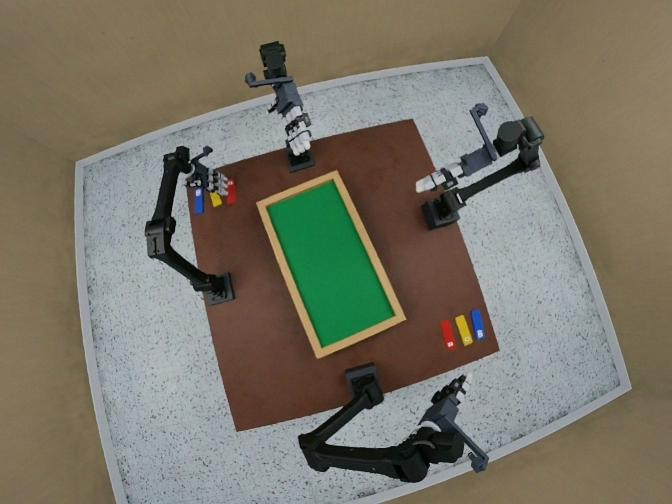

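Request:
zoom_image:
  camera: "arm1_cam_wrist"
  region: [200, 0, 400, 150]

Scaled by 2.520 from the camera's 672x504 image, which has a finer 960x720 frame.

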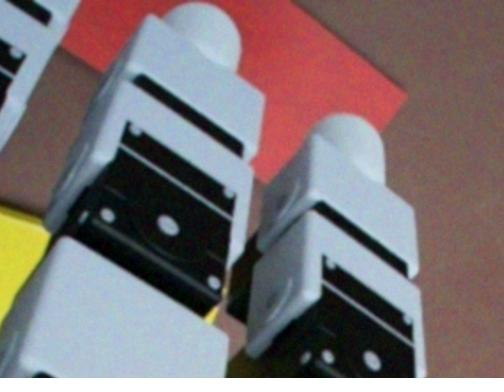

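Request:
move:
  arm1: {"target": [0.4534, -0.5664, 0.885, -0.1146, -0.65, 0.7399, 0.1305], "speed": 0.1}
  cameras: ["arm1_cam_wrist"]

Request:
zoom_image:
  camera: "arm1_cam_wrist"
  region: [200, 0, 400, 150]

Scene clock: 617.67 s.
Joint torques (N m): arm1=[1.26 -14.39 8.68 0.46 0.43 0.09] | arm2=[0.5 1.08 8.38 1.95 0.03 0.03] | arm3=[-0.85 1.14 11.92 1.06 -0.09 -0.17] | arm4=[1.14 2.02 8.61 2.61 -0.09 -0.09]
Motor temperatures (°C): arm1=[32 34 33 25 27 26] | arm2=[26 24 36 27 27 26] | arm3=[32 30 36 27 25 25] | arm4=[33 24 30 26 23 26]
Heat: arm1: hottest joint2_rad 34 °C; arm2: hottest joint3_rad 36 °C; arm3: hottest joint3_rad 36 °C; arm4: hottest joint1_rad 33 °C.
move: arm1 off_target
Joint velocities: within noise
arm1.joint_positions: joint1_rad=+1.455 joint2_rad=+1.929 joint3_rad=+1.637 joint4_rad=-1.291 joint5_rad=+0.352 joint6_rad=+1.567 hand_index_mcp=+0.755 hand_index_abd=+0.002 hand_index_pip=+0.577 hand_index_dip=+0.696 hand_middle_mcp=+0.756 hand_middle_abd=+0.002 hand_middle_pip=+0.577 hand_middle_dip=+0.696 hand_ring_mcp=+0.755 hand_ring_abd=+0.002 hand_ring_pip=+0.577 hand_ring_dip=+0.696 hand_thumb_cmc=+0.899 hand_thumb_axl=+0.678 hand_thumb_mcp=+0.948 hand_thumb_ipl=+0.498 hand_current_limit=+0.000 hand_speed=-0.600
arm1.joint_status: not commanded
arm1.hand_state: goal,goal,goal,goal,goal,goal,goal,goal,goal,goal,goal,goal,goal,goal,goal,goal
arm1.index_mcp_current_ma: 5
arm1.index_abd_current_ma: 5
arm1.index_pip_current_ma: 3
arm1.index_dip_current_ma: 0
arm1.middle_mcp_current_ma: 6
arm1.middle_abd_current_ma: 7
arm1.middle_pip_current_ma: 3
arm1.middle_dip_current_ma: 0
arm1.ring_mcp_current_ma: 6
arm1.ring_abd_current_ma: 7
arm1.ring_pip_current_ma: 3
arm1.ring_dip_current_ma: 0
arm1.thumb_cmc_current_ma: -2
arm1.thumb_axl_current_ma: 0
arm1.thumb_mcp_current_ma: -10
arm1.thumb_ipl_current_ma: -10
arm1.hand_goal_index_mcp: 0.754
arm1.hand_goal_index_abd: 0.000
arm1.hand_goal_index_pip: 0.576
arm1.hand_goal_index_dip: 0.696
arm1.hand_goal_middle_mcp: 0.754
arm1.hand_goal_middle_abd: 0.000
arm1.hand_goal_middle_pip: 0.576
arm1.hand_goal_middle_dip: 0.696
arm1.hand_goal_ring_mcp: 0.754
arm1.hand_goal_ring_abd: 0.000
arm1.hand_goal_ring_pip: 0.576
arm1.hand_goal_ring_dip: 0.696
arm1.hand_goal_thumb_cmc: 0.900
arm1.hand_goal_thumb_axl: 0.678
arm1.hand_goal_thumb_mcp: 0.950
arm1.hand_goal_thumb_ipl: 0.500
arm1.hand: x=+0.4518 y=-0.5558 z=+0.8878 quat_wxyz=(-0.108, -0.654, +0.736, +0.138) (m; scene frame)
arm1.hand_target: x=+0.4535 y=-0.5662 z=+0.8851 quat_wxyz=(-0.115, -0.650, +0.740, +0.130) (m; scene frame)
arm1.hand_status: off_target (0.011 m and 1.3 deg from the pose sent, 0.047 m and 1.0 deg at the start)
arm2, arm3, arm4: as last shown
pictures: arm1_cam_wrist
camera_calibration:
arm1_cam_wrist: T_world_to_cam=[[-0.511749, 0.826197, 0.235611, 0.512817], [0.724308, 0.267408, 0.635508, -0.815257], [0.462051, 0.495876, -0.735266, 0.834899], [0, 0, 0, 1]] pos_world=[0.467165, -0.619688, 1.01115]

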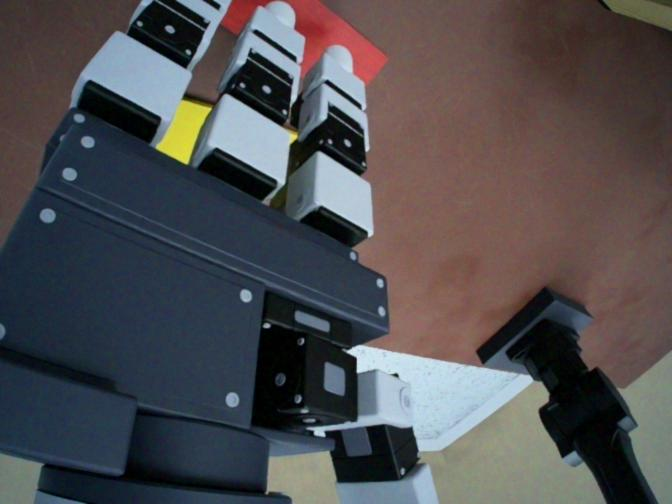

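Scaled by 2.520 from the camera's 672x504 image, which has a finer 960x720 frame.

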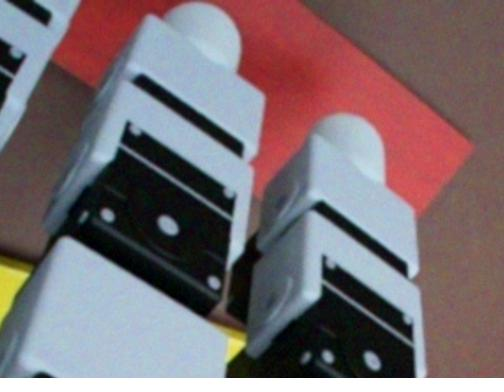

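Request:
move:
  arm1: {"target": [0.4534, -0.5664, 0.861, -0.1146, -0.65, 0.7399, 0.1305], "speed": 0.05}
  cameras: ["arm1_cam_wrist"]

Request:
zoom_image:
  camera: "arm1_cam_wrist"
  region: [200, 0, 400, 150]

Scene clock: 625.07 s.
Joint torques (N m): arm1=[1.32 -14.15 6.56 0.55 0.44 0.09] | arm2=[0.38 1.03 8.4 1.98 0.03 0.03] | arm3=[-0.97 1.32 11.92 0.98 -0.1 -0.15] | arm4=[1.08 2.02 8.64 2.61 -0.09 -0.09]
Motor temperatures (°C): arm1=[32 34 33 25 27 26] | arm2=[26 24 36 27 27 26] | arm3=[32 30 37 27 25 25] | arm4=[33 24 30 26 23 26]
Heat: arm1: hottest joint2_rad 34 °C; arm2: hottest joint3_rad 36 °C; arm3: hottest joint3_rad 37 °C; arm4: hottest joint1_rad 33 °C.
move: arm1 off_target
Joint velocities: within noise
arm1.joint_positions: joint1_rad=+1.455 joint2_rad=+1.943 joint3_rad=+1.631 joint4_rad=-1.237 joint5_rad=+0.352 joint6_rad=+1.567 hand_index_mcp=+0.755 hand_index_abd=+0.002 hand_index_pip=+0.577 hand_index_dip=+0.696 hand_middle_mcp=+0.756 hand_middle_abd=+0.002 hand_middle_pip=+0.577 hand_middle_dip=+0.696 hand_ring_mcp=+0.755 hand_ring_abd=+0.002 hand_ring_pip=+0.577 hand_ring_dip=+0.696 hand_thumb_cmc=+0.899 hand_thumb_axl=+0.678 hand_thumb_mcp=+0.948 hand_thumb_ipl=+0.498 hand_current_limit=+0.000 hand_speed=-0.600
arm1.joint_status: not commanded
arm1.hand_state: goal,goal,goal,goal,goal,goal,goal,goal,goal,goal,goal,goal,goal,goal,goal,goal
arm1.index_mcp_current_ma: 5
arm1.index_abd_current_ma: 5
arm1.index_pip_current_ma: 3
arm1.index_dip_current_ma: 0
arm1.middle_mcp_current_ma: 6
arm1.middle_abd_current_ma: 7
arm1.middle_pip_current_ma: 3
arm1.middle_dip_current_ma: 0
arm1.ring_mcp_current_ma: 6
arm1.ring_abd_current_ma: 7
arm1.ring_pip_current_ma: 3
arm1.ring_dip_current_ma: 0
arm1.thumb_cmc_current_ma: -2
arm1.thumb_axl_current_ma: 0
arm1.thumb_mcp_current_ma: -10
arm1.thumb_ipl_current_ma: -10
arm1.hand_goal_index_mcp: 0.754
arm1.hand_goal_index_abd: 0.000
arm1.hand_goal_index_pip: 0.576
arm1.hand_goal_index_dip: 0.696
arm1.hand_goal_middle_mcp: 0.754
arm1.hand_goal_middle_abd: 0.000
arm1.hand_goal_middle_pip: 0.576
arm1.hand_goal_middle_dip: 0.696
arm1.hand_goal_ring_mcp: 0.754
arm1.hand_goal_ring_abd: 0.000
arm1.hand_goal_ring_pip: 0.576
arm1.hand_goal_ring_dip: 0.696
arm1.hand_goal_thumb_cmc: 0.900
arm1.hand_goal_thumb_axl: 0.678
arm1.hand_goal_thumb_mcp: 0.950
arm1.hand_goal_thumb_ipl: 0.500
arm1.hand: x=+0.4507 y=-0.5650 z=+0.8768 quat_wxyz=(-0.120, -0.652, +0.738, +0.127) (m; scene frame)
arm1.hand_target: x=+0.4535 y=-0.5660 z=+0.8612 quat_wxyz=(-0.115, -0.650, +0.740, +0.131) (m; scene frame)
arm1.hand_status: off_target (0.016 m and 0.8 deg from the pose sent, 0.029 m and 1.3 deg at the start)
arm2, arm3, arm4: as last shown
pictures: arm1_cam_wrist
camera_calibration:
arm1_cam_wrist: T_world_to_cam=[[-0.510525, 0.833752, 0.210291, 0.548407], [0.727005, 0.28794, 0.623342, -0.783928], [0.459161, 0.471114, -0.753142, 0.834857], [0, 0, 0, 1]] pos_world=[0.466561, -0.624824, 1.0021]

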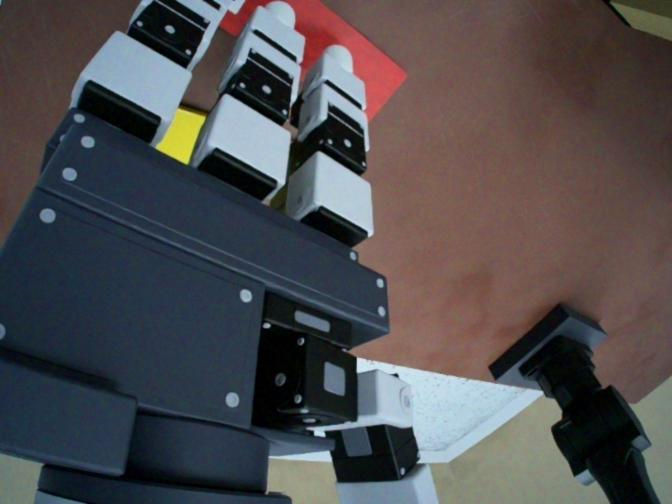

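Scaled by 2.520 from the camera's 672x504 image, which has a finer 960x720 frame.

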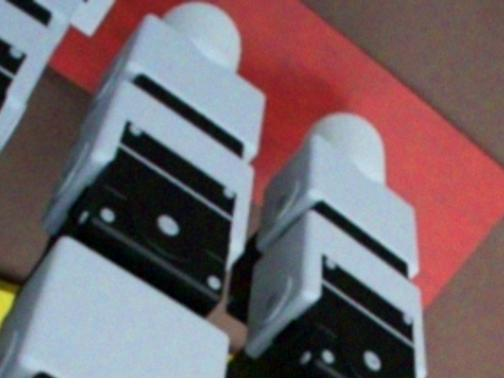

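Request:
move:
  arm1: {"target": [0.4534, -0.5664, 0.848, -0.1146, -0.65, 0.7399, 0.1305], "speed": 0.05}
  cameras: ["arm1_cam_wrist"]

Request:
zoom_image:
  camera: "arm1_cam_wrist"
  region: [200, 0, 400, 150]

Scene clock: 628.67 s.
Joint torques (N m): arm1=[1.26 -14.15 6.56 0.61 0.44 0.09] | arm2=[0.38 1.08 8.39 1.95 0.02 0.03] | arm3=[-0.91 1.14 12 1.03 -0.09 -0.17] | arm4=[1.14 2.02 8.62 2.61 -0.08 -0.09]
Motor temperatures (°C): arm1=[32 34 33 25 27 26] | arm2=[26 24 36 27 27 26] | arm3=[32 30 37 27 25 25] | arm4=[33 24 30 26 23 26]
Heat: arm1: hottest joint2_rad 34 °C; arm2: hottest joint3_rad 36 °C; arm3: hottest joint3_rad 37 °C; arm4: hottest joint1_rad 33 °C.
move: arm1 off_target
Joint velocities: within noise
arm1.joint_positions: joint1_rad=+1.455 joint2_rad=+1.955 joint3_rad=+1.615 joint4_rad=-1.209 joint5_rad=+0.352 joint6_rad=+1.567 hand_index_mcp=+0.755 hand_index_abd=+0.002 hand_index_pip=+0.577 hand_index_dip=+0.696 hand_middle_mcp=+0.756 hand_middle_abd=+0.002 hand_middle_pip=+0.577 hand_middle_dip=+0.696 hand_ring_mcp=+0.755 hand_ring_abd=+0.002 hand_ring_pip=+0.577 hand_ring_dip=+0.696 hand_thumb_cmc=+0.899 hand_thumb_axl=+0.678 hand_thumb_mcp=+0.948 hand_thumb_ipl=+0.498 hand_current_limit=+0.000 hand_speed=-0.600
arm1.joint_status: not commanded
arm1.hand_state: goal,goal,goal,goal,goal,goal,goal,goal,goal,goal,goal,goal,goal,goal,goal,goal
arm1.index_mcp_current_ma: 5
arm1.index_abd_current_ma: 5
arm1.index_pip_current_ma: 3
arm1.index_dip_current_ma: 0
arm1.middle_mcp_current_ma: 6
arm1.middle_abd_current_ma: 7
arm1.middle_pip_current_ma: 3
arm1.middle_dip_current_ma: 0
arm1.ring_mcp_current_ma: 6
arm1.ring_abd_current_ma: 7
arm1.ring_pip_current_ma: 3
arm1.ring_dip_current_ma: 0
arm1.thumb_cmc_current_ma: -2
arm1.thumb_axl_current_ma: 0
arm1.thumb_mcp_current_ma: -10
arm1.thumb_ipl_current_ma: -10
arm1.hand_goal_index_mcp: 0.754
arm1.hand_goal_index_abd: 0.000
arm1.hand_goal_index_pip: 0.576
arm1.hand_goal_index_dip: 0.696
arm1.hand_goal_middle_mcp: 0.754
arm1.hand_goal_middle_abd: 0.000
arm1.hand_goal_middle_pip: 0.576
arm1.hand_goal_middle_dip: 0.696
arm1.hand_goal_ring_mcp: 0.754
arm1.hand_goal_ring_abd: 0.000
arm1.hand_goal_ring_pip: 0.576
arm1.hand_goal_ring_dip: 0.696
arm1.hand_goal_thumb_cmc: 0.900
arm1.hand_goal_thumb_axl: 0.678
arm1.hand_goal_thumb_mcp: 0.950
arm1.hand_goal_thumb_ipl: 0.500
arm1.hand: x=+0.4506 y=-0.5653 z=+0.8642 quat_wxyz=(-0.120, -0.652, +0.738, +0.127) (m; scene frame)
arm1.hand_target: x=+0.4535 y=-0.5661 z=+0.8482 quat_wxyz=(-0.115, -0.650, +0.740, +0.130) (m; scene frame)
arm1.hand_status: off_target (0.016 m and 0.8 deg from the pose sent, 0.029 m and 0.8 deg at the start)
arm2, arm3, arm4: as last shown
pictures: arm1_cam_wrist
camera_calibration:
arm1_cam_wrist: T_world_to_cam=[[-0.510525, 0.833752, 0.210291, 0.551256], [0.727005, 0.28794, 0.623342, -0.775915], [0.459161, 0.471114, -0.753142, 0.825555], [0, 0, 0, 1]] pos_world=[0.466461, -0.625124, 0.989495]

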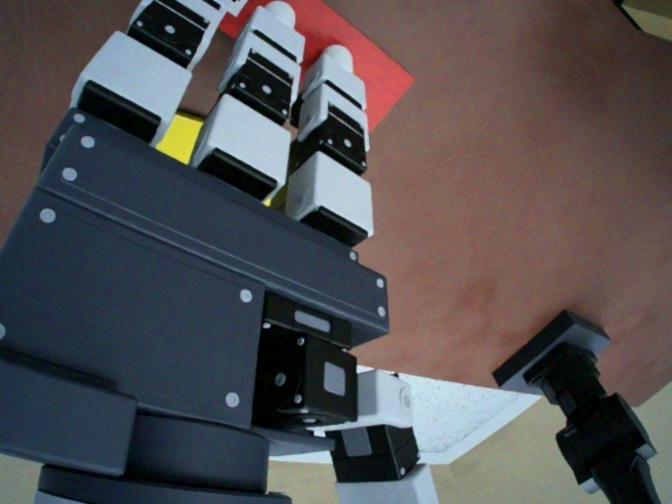

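Scaled by 2.520 from the camera's 672x504 image, which has a finer 960x720 frame.

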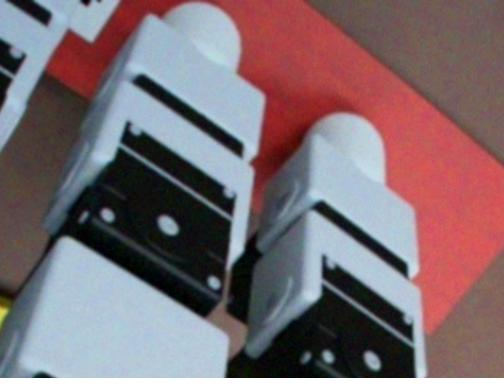

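Request:
move:
  arm1: {"target": [0.4534, -0.5664, 0.839, -0.1146, -0.65, 0.7399, 0.1305], "speed": 0.05}
  cameras: ["arm1_cam_wrist"]

Scene clock: 631.50 s.
Joint torques (N m): arm1=[1.26 -13.51 5.83 1.16 0.44 0.09] | arm2=[0.32 0.91 8.36 1.98 0.03 0.04] | arm3=[-0.91 1.26 11.88 1.02 -0.09 -0.17] | arm4=[1.14 2.02 8.61 2.61 -0.08 -0.09]
Motor temperatures (°C): arm1=[32 34 33 25 27 26] | arm2=[26 24 36 27 27 26] | arm3=[32 30 37 27 25 25] | arm4=[33 24 30 26 23 26]
Heat: arm1: hottest joint2_rad 34 °C; arm2: hottest joint3_rad 36 °C; arm3: hottest joint3_rad 37 °C; arm4: hottest joint1_rad 33 °C.
move: arm1 off_target
Joint velocities: within noise
arm1.joint_positions: joint1_rad=+1.455 joint2_rad=+1.955 joint3_rad=+1.611 joint4_rad=-1.203 joint5_rad=+0.352 joint6_rad=+1.567 hand_index_mcp=+0.750 hand_index_abd=+0.009 hand_index_pip=+0.574 hand_index_dip=+0.696 hand_middle_mcp=+0.754 hand_middle_abd=+0.004 hand_middle_pip=+0.576 hand_middle_dip=+0.696 hand_ring_mcp=+0.755 hand_ring_abd=+0.002 hand_ring_pip=+0.577 hand_ring_dip=+0.696 hand_thumb_cmc=+0.899 hand_thumb_axl=+0.678 hand_thumb_mcp=+0.948 hand_thumb_ipl=+0.498 hand_current_limit=+0.000 hand_speed=-0.600
arm1.joint_status: not commanded
arm1.hand_state: goal,goal,goal,goal,goal,goal,goal,goal,goal,goal,goal,goal,goal,goal,goal,goal
arm1.index_mcp_current_ma: -15
arm1.index_abd_current_ma: 32
arm1.index_pip_current_ma: -7
arm1.index_dip_current_ma: 0
arm1.middle_mcp_current_ma: -1
arm1.middle_abd_current_ma: 15
arm1.middle_pip_current_ma: 0
arm1.middle_dip_current_ma: 0
arm1.ring_mcp_current_ma: 6
arm1.ring_abd_current_ma: 7
arm1.ring_pip_current_ma: 3
arm1.ring_dip_current_ma: 0
arm1.thumb_cmc_current_ma: -2
arm1.thumb_axl_current_ma: 0
arm1.thumb_mcp_current_ma: -10
arm1.thumb_ipl_current_ma: -10
arm1.hand_goal_index_mcp: 0.754
arm1.hand_goal_index_abd: 0.000
arm1.hand_goal_index_pip: 0.576
arm1.hand_goal_index_dip: 0.696
arm1.hand_goal_middle_mcp: 0.754
arm1.hand_goal_middle_abd: 0.000
arm1.hand_goal_middle_pip: 0.576
arm1.hand_goal_middle_dip: 0.696
arm1.hand_goal_ring_mcp: 0.754
arm1.hand_goal_ring_abd: 0.000
arm1.hand_goal_ring_pip: 0.576
arm1.hand_goal_ring_dip: 0.696
arm1.hand_goal_thumb_cmc: 0.900
arm1.hand_goal_thumb_axl: 0.678
arm1.hand_goal_thumb_mcp: 0.950
arm1.hand_goal_thumb_ipl: 0.500
arm1.hand: x=+0.4506 y=-0.5653 z=+0.8629 quat_wxyz=(-0.121, -0.652, +0.738, +0.126) (m; scene frame)
arm1.hand_target: x=+0.4536 y=-0.5655 z=+0.8395 quat_wxyz=(-0.114, -0.650, +0.740, +0.131) (m; scene frame)
arm1.hand_status: off_target (0.024 m and 0.9 deg from the pose sent, 0.025 m and 0.8 deg at the start)
arm2, arm3, arm4: as last shown
pictures: arm1_cam_wrist
camera_calibration:
arm1_cam_wrist: T_world_to_cam=[[-0.510406, 0.834274, 0.208501, 0.553353], [0.727206, 0.289338, 0.622459, -0.773671], [0.458975, 0.46933, -0.754368, 0.824646], [0, 0, 0, 1]] pos_world=[0.466561, -0.624827, 0.988291]

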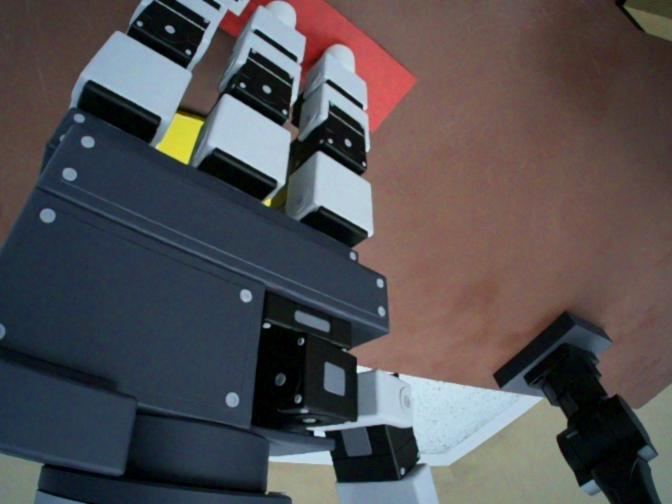

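Request:
move:
  arm1: {"target": [0.4094, -0.4614, 0.837, -0.1146, -0.65, 0.7399, 0.1305], "speed": 0.06}
  cameras: ["arm1_cam_wrist", "cam_high"]

Scene clock: 639.53 s.
Joint torques (N m): arm1=[-0.67 -10.87 4.52 0.31 0.3 -0.15] | arm2=[0.38 0.79 8.39 1.95 0.04 0.03] | arm3=[-1.08 0.97 11.88 1.05 -0.1 -0.16] | arm4=[1.14 2.02 8.64 2.61 -0.09 -0.09]
Motor temperatures (°C): arm1=[32 35 33 25 27 26] | arm2=[26 24 36 27 27 26] | arm3=[32 30 37 27 25 25] | arm4=[33 24 30 26 23 26]
Heat: arm1: hottest joint2_rad 35 °C; arm2: hottest joint3_rad 36 °C; arm3: hottest joint3_rad 37 °C; arm4: hottest joint1_rad 33 °C.
move: arm1 off_target
Joint velocities: within noise
arm1.joint_positions: joint1_rad=+1.363 joint2_rad=+1.733 joint3_rad=+1.274 joint4_rad=-1.011 joint5_rad=+0.352 joint6_rad=+1.466 hand_index_mcp=+0.738 hand_index_abd=-0.032 hand_index_pip=+0.567 hand_index_dip=+0.692 hand_middle_mcp=+0.754 hand_middle_abd=+0.003 hand_middle_pip=+0.576 hand_middle_dip=+0.696 hand_ring_mcp=+0.755 hand_ring_abd=+0.002 hand_ring_pip=+0.577 hand_ring_dip=+0.696 hand_thumb_cmc=+0.899 hand_thumb_axl=+0.678 hand_thumb_mcp=+0.948 hand_thumb_ipl=+0.498 hand_current_limit=+0.000 hand_speed=-0.600
arm1.joint_status: not commanded
arm1.hand_state: goal,blocked,goal,goal,goal,goal,goal,goal,goal,goal,goal,goal,goal,goal,goal,goal
arm1.index_mcp_current_ma: -71
arm1.index_abd_current_ma: -122
arm1.index_pip_current_ma: -37
arm1.index_dip_current_ma: -17
arm1.middle_mcp_current_ma: 0
arm1.middle_abd_current_ma: 12
arm1.middle_pip_current_ma: 0
arm1.middle_dip_current_ma: 0
arm1.ring_mcp_current_ma: 6
arm1.ring_abd_current_ma: 7
arm1.ring_pip_current_ma: 3
arm1.ring_dip_current_ma: 0
arm1.thumb_cmc_current_ma: -2
arm1.thumb_axl_current_ma: 0
arm1.thumb_mcp_current_ma: -10
arm1.thumb_ipl_current_ma: -10
arm1.hand_goal_index_mcp: 0.754
arm1.hand_goal_index_abd: 0.000
arm1.hand_goal_index_pip: 0.576
arm1.hand_goal_index_dip: 0.696
arm1.hand_goal_middle_mcp: 0.754
arm1.hand_goal_middle_abd: 0.000
arm1.hand_goal_middle_pip: 0.576
arm1.hand_goal_middle_dip: 0.696
arm1.hand_goal_ring_mcp: 0.754
arm1.hand_goal_ring_abd: 0.000
arm1.hand_goal_ring_pip: 0.576
arm1.hand_goal_ring_dip: 0.696
arm1.hand_goal_thumb_cmc: 0.900
arm1.hand_goal_thumb_axl: 0.678
arm1.hand_goal_thumb_mcp: 0.950
arm1.hand_goal_thumb_ipl: 0.500
arm1.hand: x=+0.4146 y=-0.4756 z=+0.8611 quat_wxyz=(-0.139, -0.649, +0.739, +0.115) (m; scene frame)
arm1.hand_target: x=+0.4099 y=-0.4609 z=+0.8379 quat_wxyz=(-0.114, -0.650, +0.740, +0.130) (m; scene frame)
arm1.hand_status: off_target (0.028 m and 3.3 deg from the pose sent, 0.115 m and 0.9 deg at the start)
arm2.joint_positions: joint1_rad=-1.392 joint2_rad=+0.629 joint3_rad=+1.352 joint4_rad=-1.444 joint5_rad=-0.034 joint6_rad=+1.107 hand_index_mcp=+0.755 hand_index_abd=+0.000 hand_index_pip=+0.577 hand_index_dip=+0.696 hand_middle_mcp=+0.755 hand_middle_abd=+0.000 hand_middle_pip=+0.577 hand_middle_dip=+0.696 hand_ring_mcp=+0.755 hand_ring_abd=+0.000 hand_ring_pip=+0.577 hand_ring_dip=+0.696 hand_thumb_cmc=+0.714 hand_thumb_axl=+0.677 hand_thumb_mcp=+0.225 hand_thumb_ipl=+0.168 hand_current_limit=+0.400 hand_speed=-0.600
arm2.joint_status: not commanded
arm2.hand_state: goal,goal,goal,goal,goal,goal,goal,goal,goal,goal,goal,goal,goal,goal,goal,goal
arm2.index_mcp_current_ma: 2
arm2.index_abd_current_ma: 0
arm2.index_pip_current_ma: 2
arm2.index_dip_current_ma: 0
arm2.middle_mcp_current_ma: 2
arm2.middle_abd_current_ma: 0
arm2.middle_pip_current_ma: 2
arm2.middle_dip_current_ma: 0
arm2.ring_mcp_current_ma: 2
arm2.ring_abd_current_ma: 0
arm2.ring_pip_current_ma: 2
arm2.ring_dip_current_ma: 0
arm2.thumb_cmc_current_ma: 1
arm2.thumb_axl_current_ma: -2
arm2.thumb_mcp_current_ma: -3
arm2.thumb_ipl_current_ma: -1
arm2.hand_goal_index_mcp: 0.754
arm2.hand_goal_index_abd: 0.000
arm2.hand_goal_index_pip: 0.576
arm2.hand_goal_index_dip: 0.696
arm2.hand_goal_middle_mcp: 0.754
arm2.hand_goal_middle_abd: 0.000
arm2.hand_goal_middle_pip: 0.576
arm2.hand_goal_middle_dip: 0.696
arm2.hand_goal_ring_mcp: 0.754
arm2.hand_goal_ring_abd: 0.000
arm2.hand_goal_ring_pip: 0.576
arm2.hand_goal_ring_dip: 0.696
arm2.hand_goal_thumb_cmc: 0.714
arm2.hand_goal_thumb_axl: 0.678
arm2.hand_goal_thumb_mcp: 0.226
arm2.hand_goal_thumb_ipl: 0.168
arm2.hand: x=-0.2326 y=+0.7017 z=+1.2986 quat_wxyz=(+0.407, +0.285, -0.867, -0.044) (m; scene frame)
arm2.hand_target: x=-0.2310 y=+0.7040 z=+1.3114 quat_wxyz=(+0.420, +0.280, -0.862, -0.048) (m; scene frame)
arm2.hand_status: not commanded
arm3, arm4: as last shown
pictures: arm1_cam_wrist, cam_high
camera_calibration:
arm1_cam_wrist: T_world_to_cam=[[-0.510628, 0.840475, 0.181274, 0.486929], [0.734133, 0.31645, 0.600756, -0.743527], [0.447556, 0.439842, -0.778609, 0.809388], [0, 0, 0, 1]] pos_world=[0.432241, -0.529966, 0.988608]

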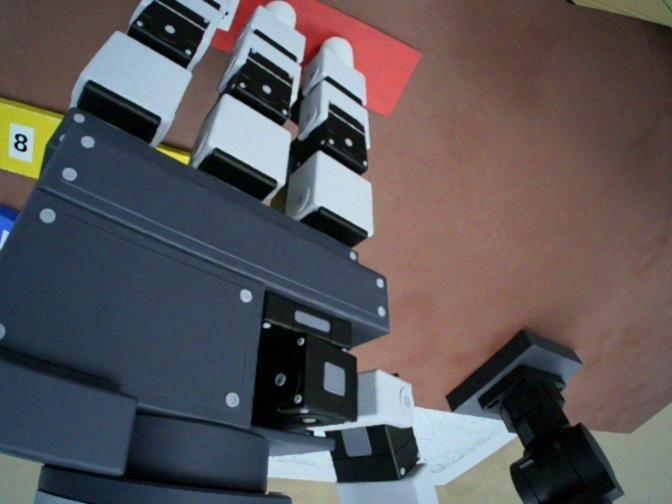

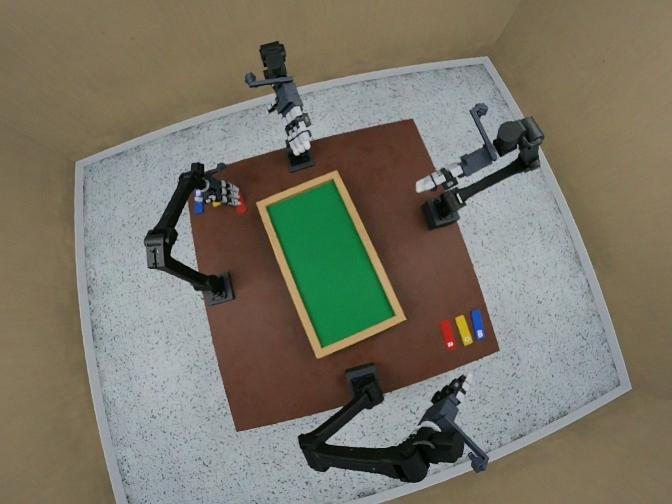

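Request:
zoom_image:
  camera: "arm1_cam_wrist"
  region: [200, 0, 440, 160]

Scaled by 2.100 from the camera's 672x504 image, which has a finer 960x720 frame.

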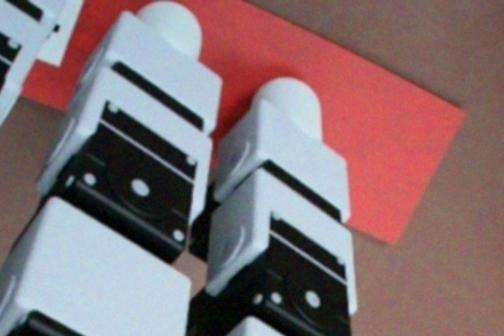

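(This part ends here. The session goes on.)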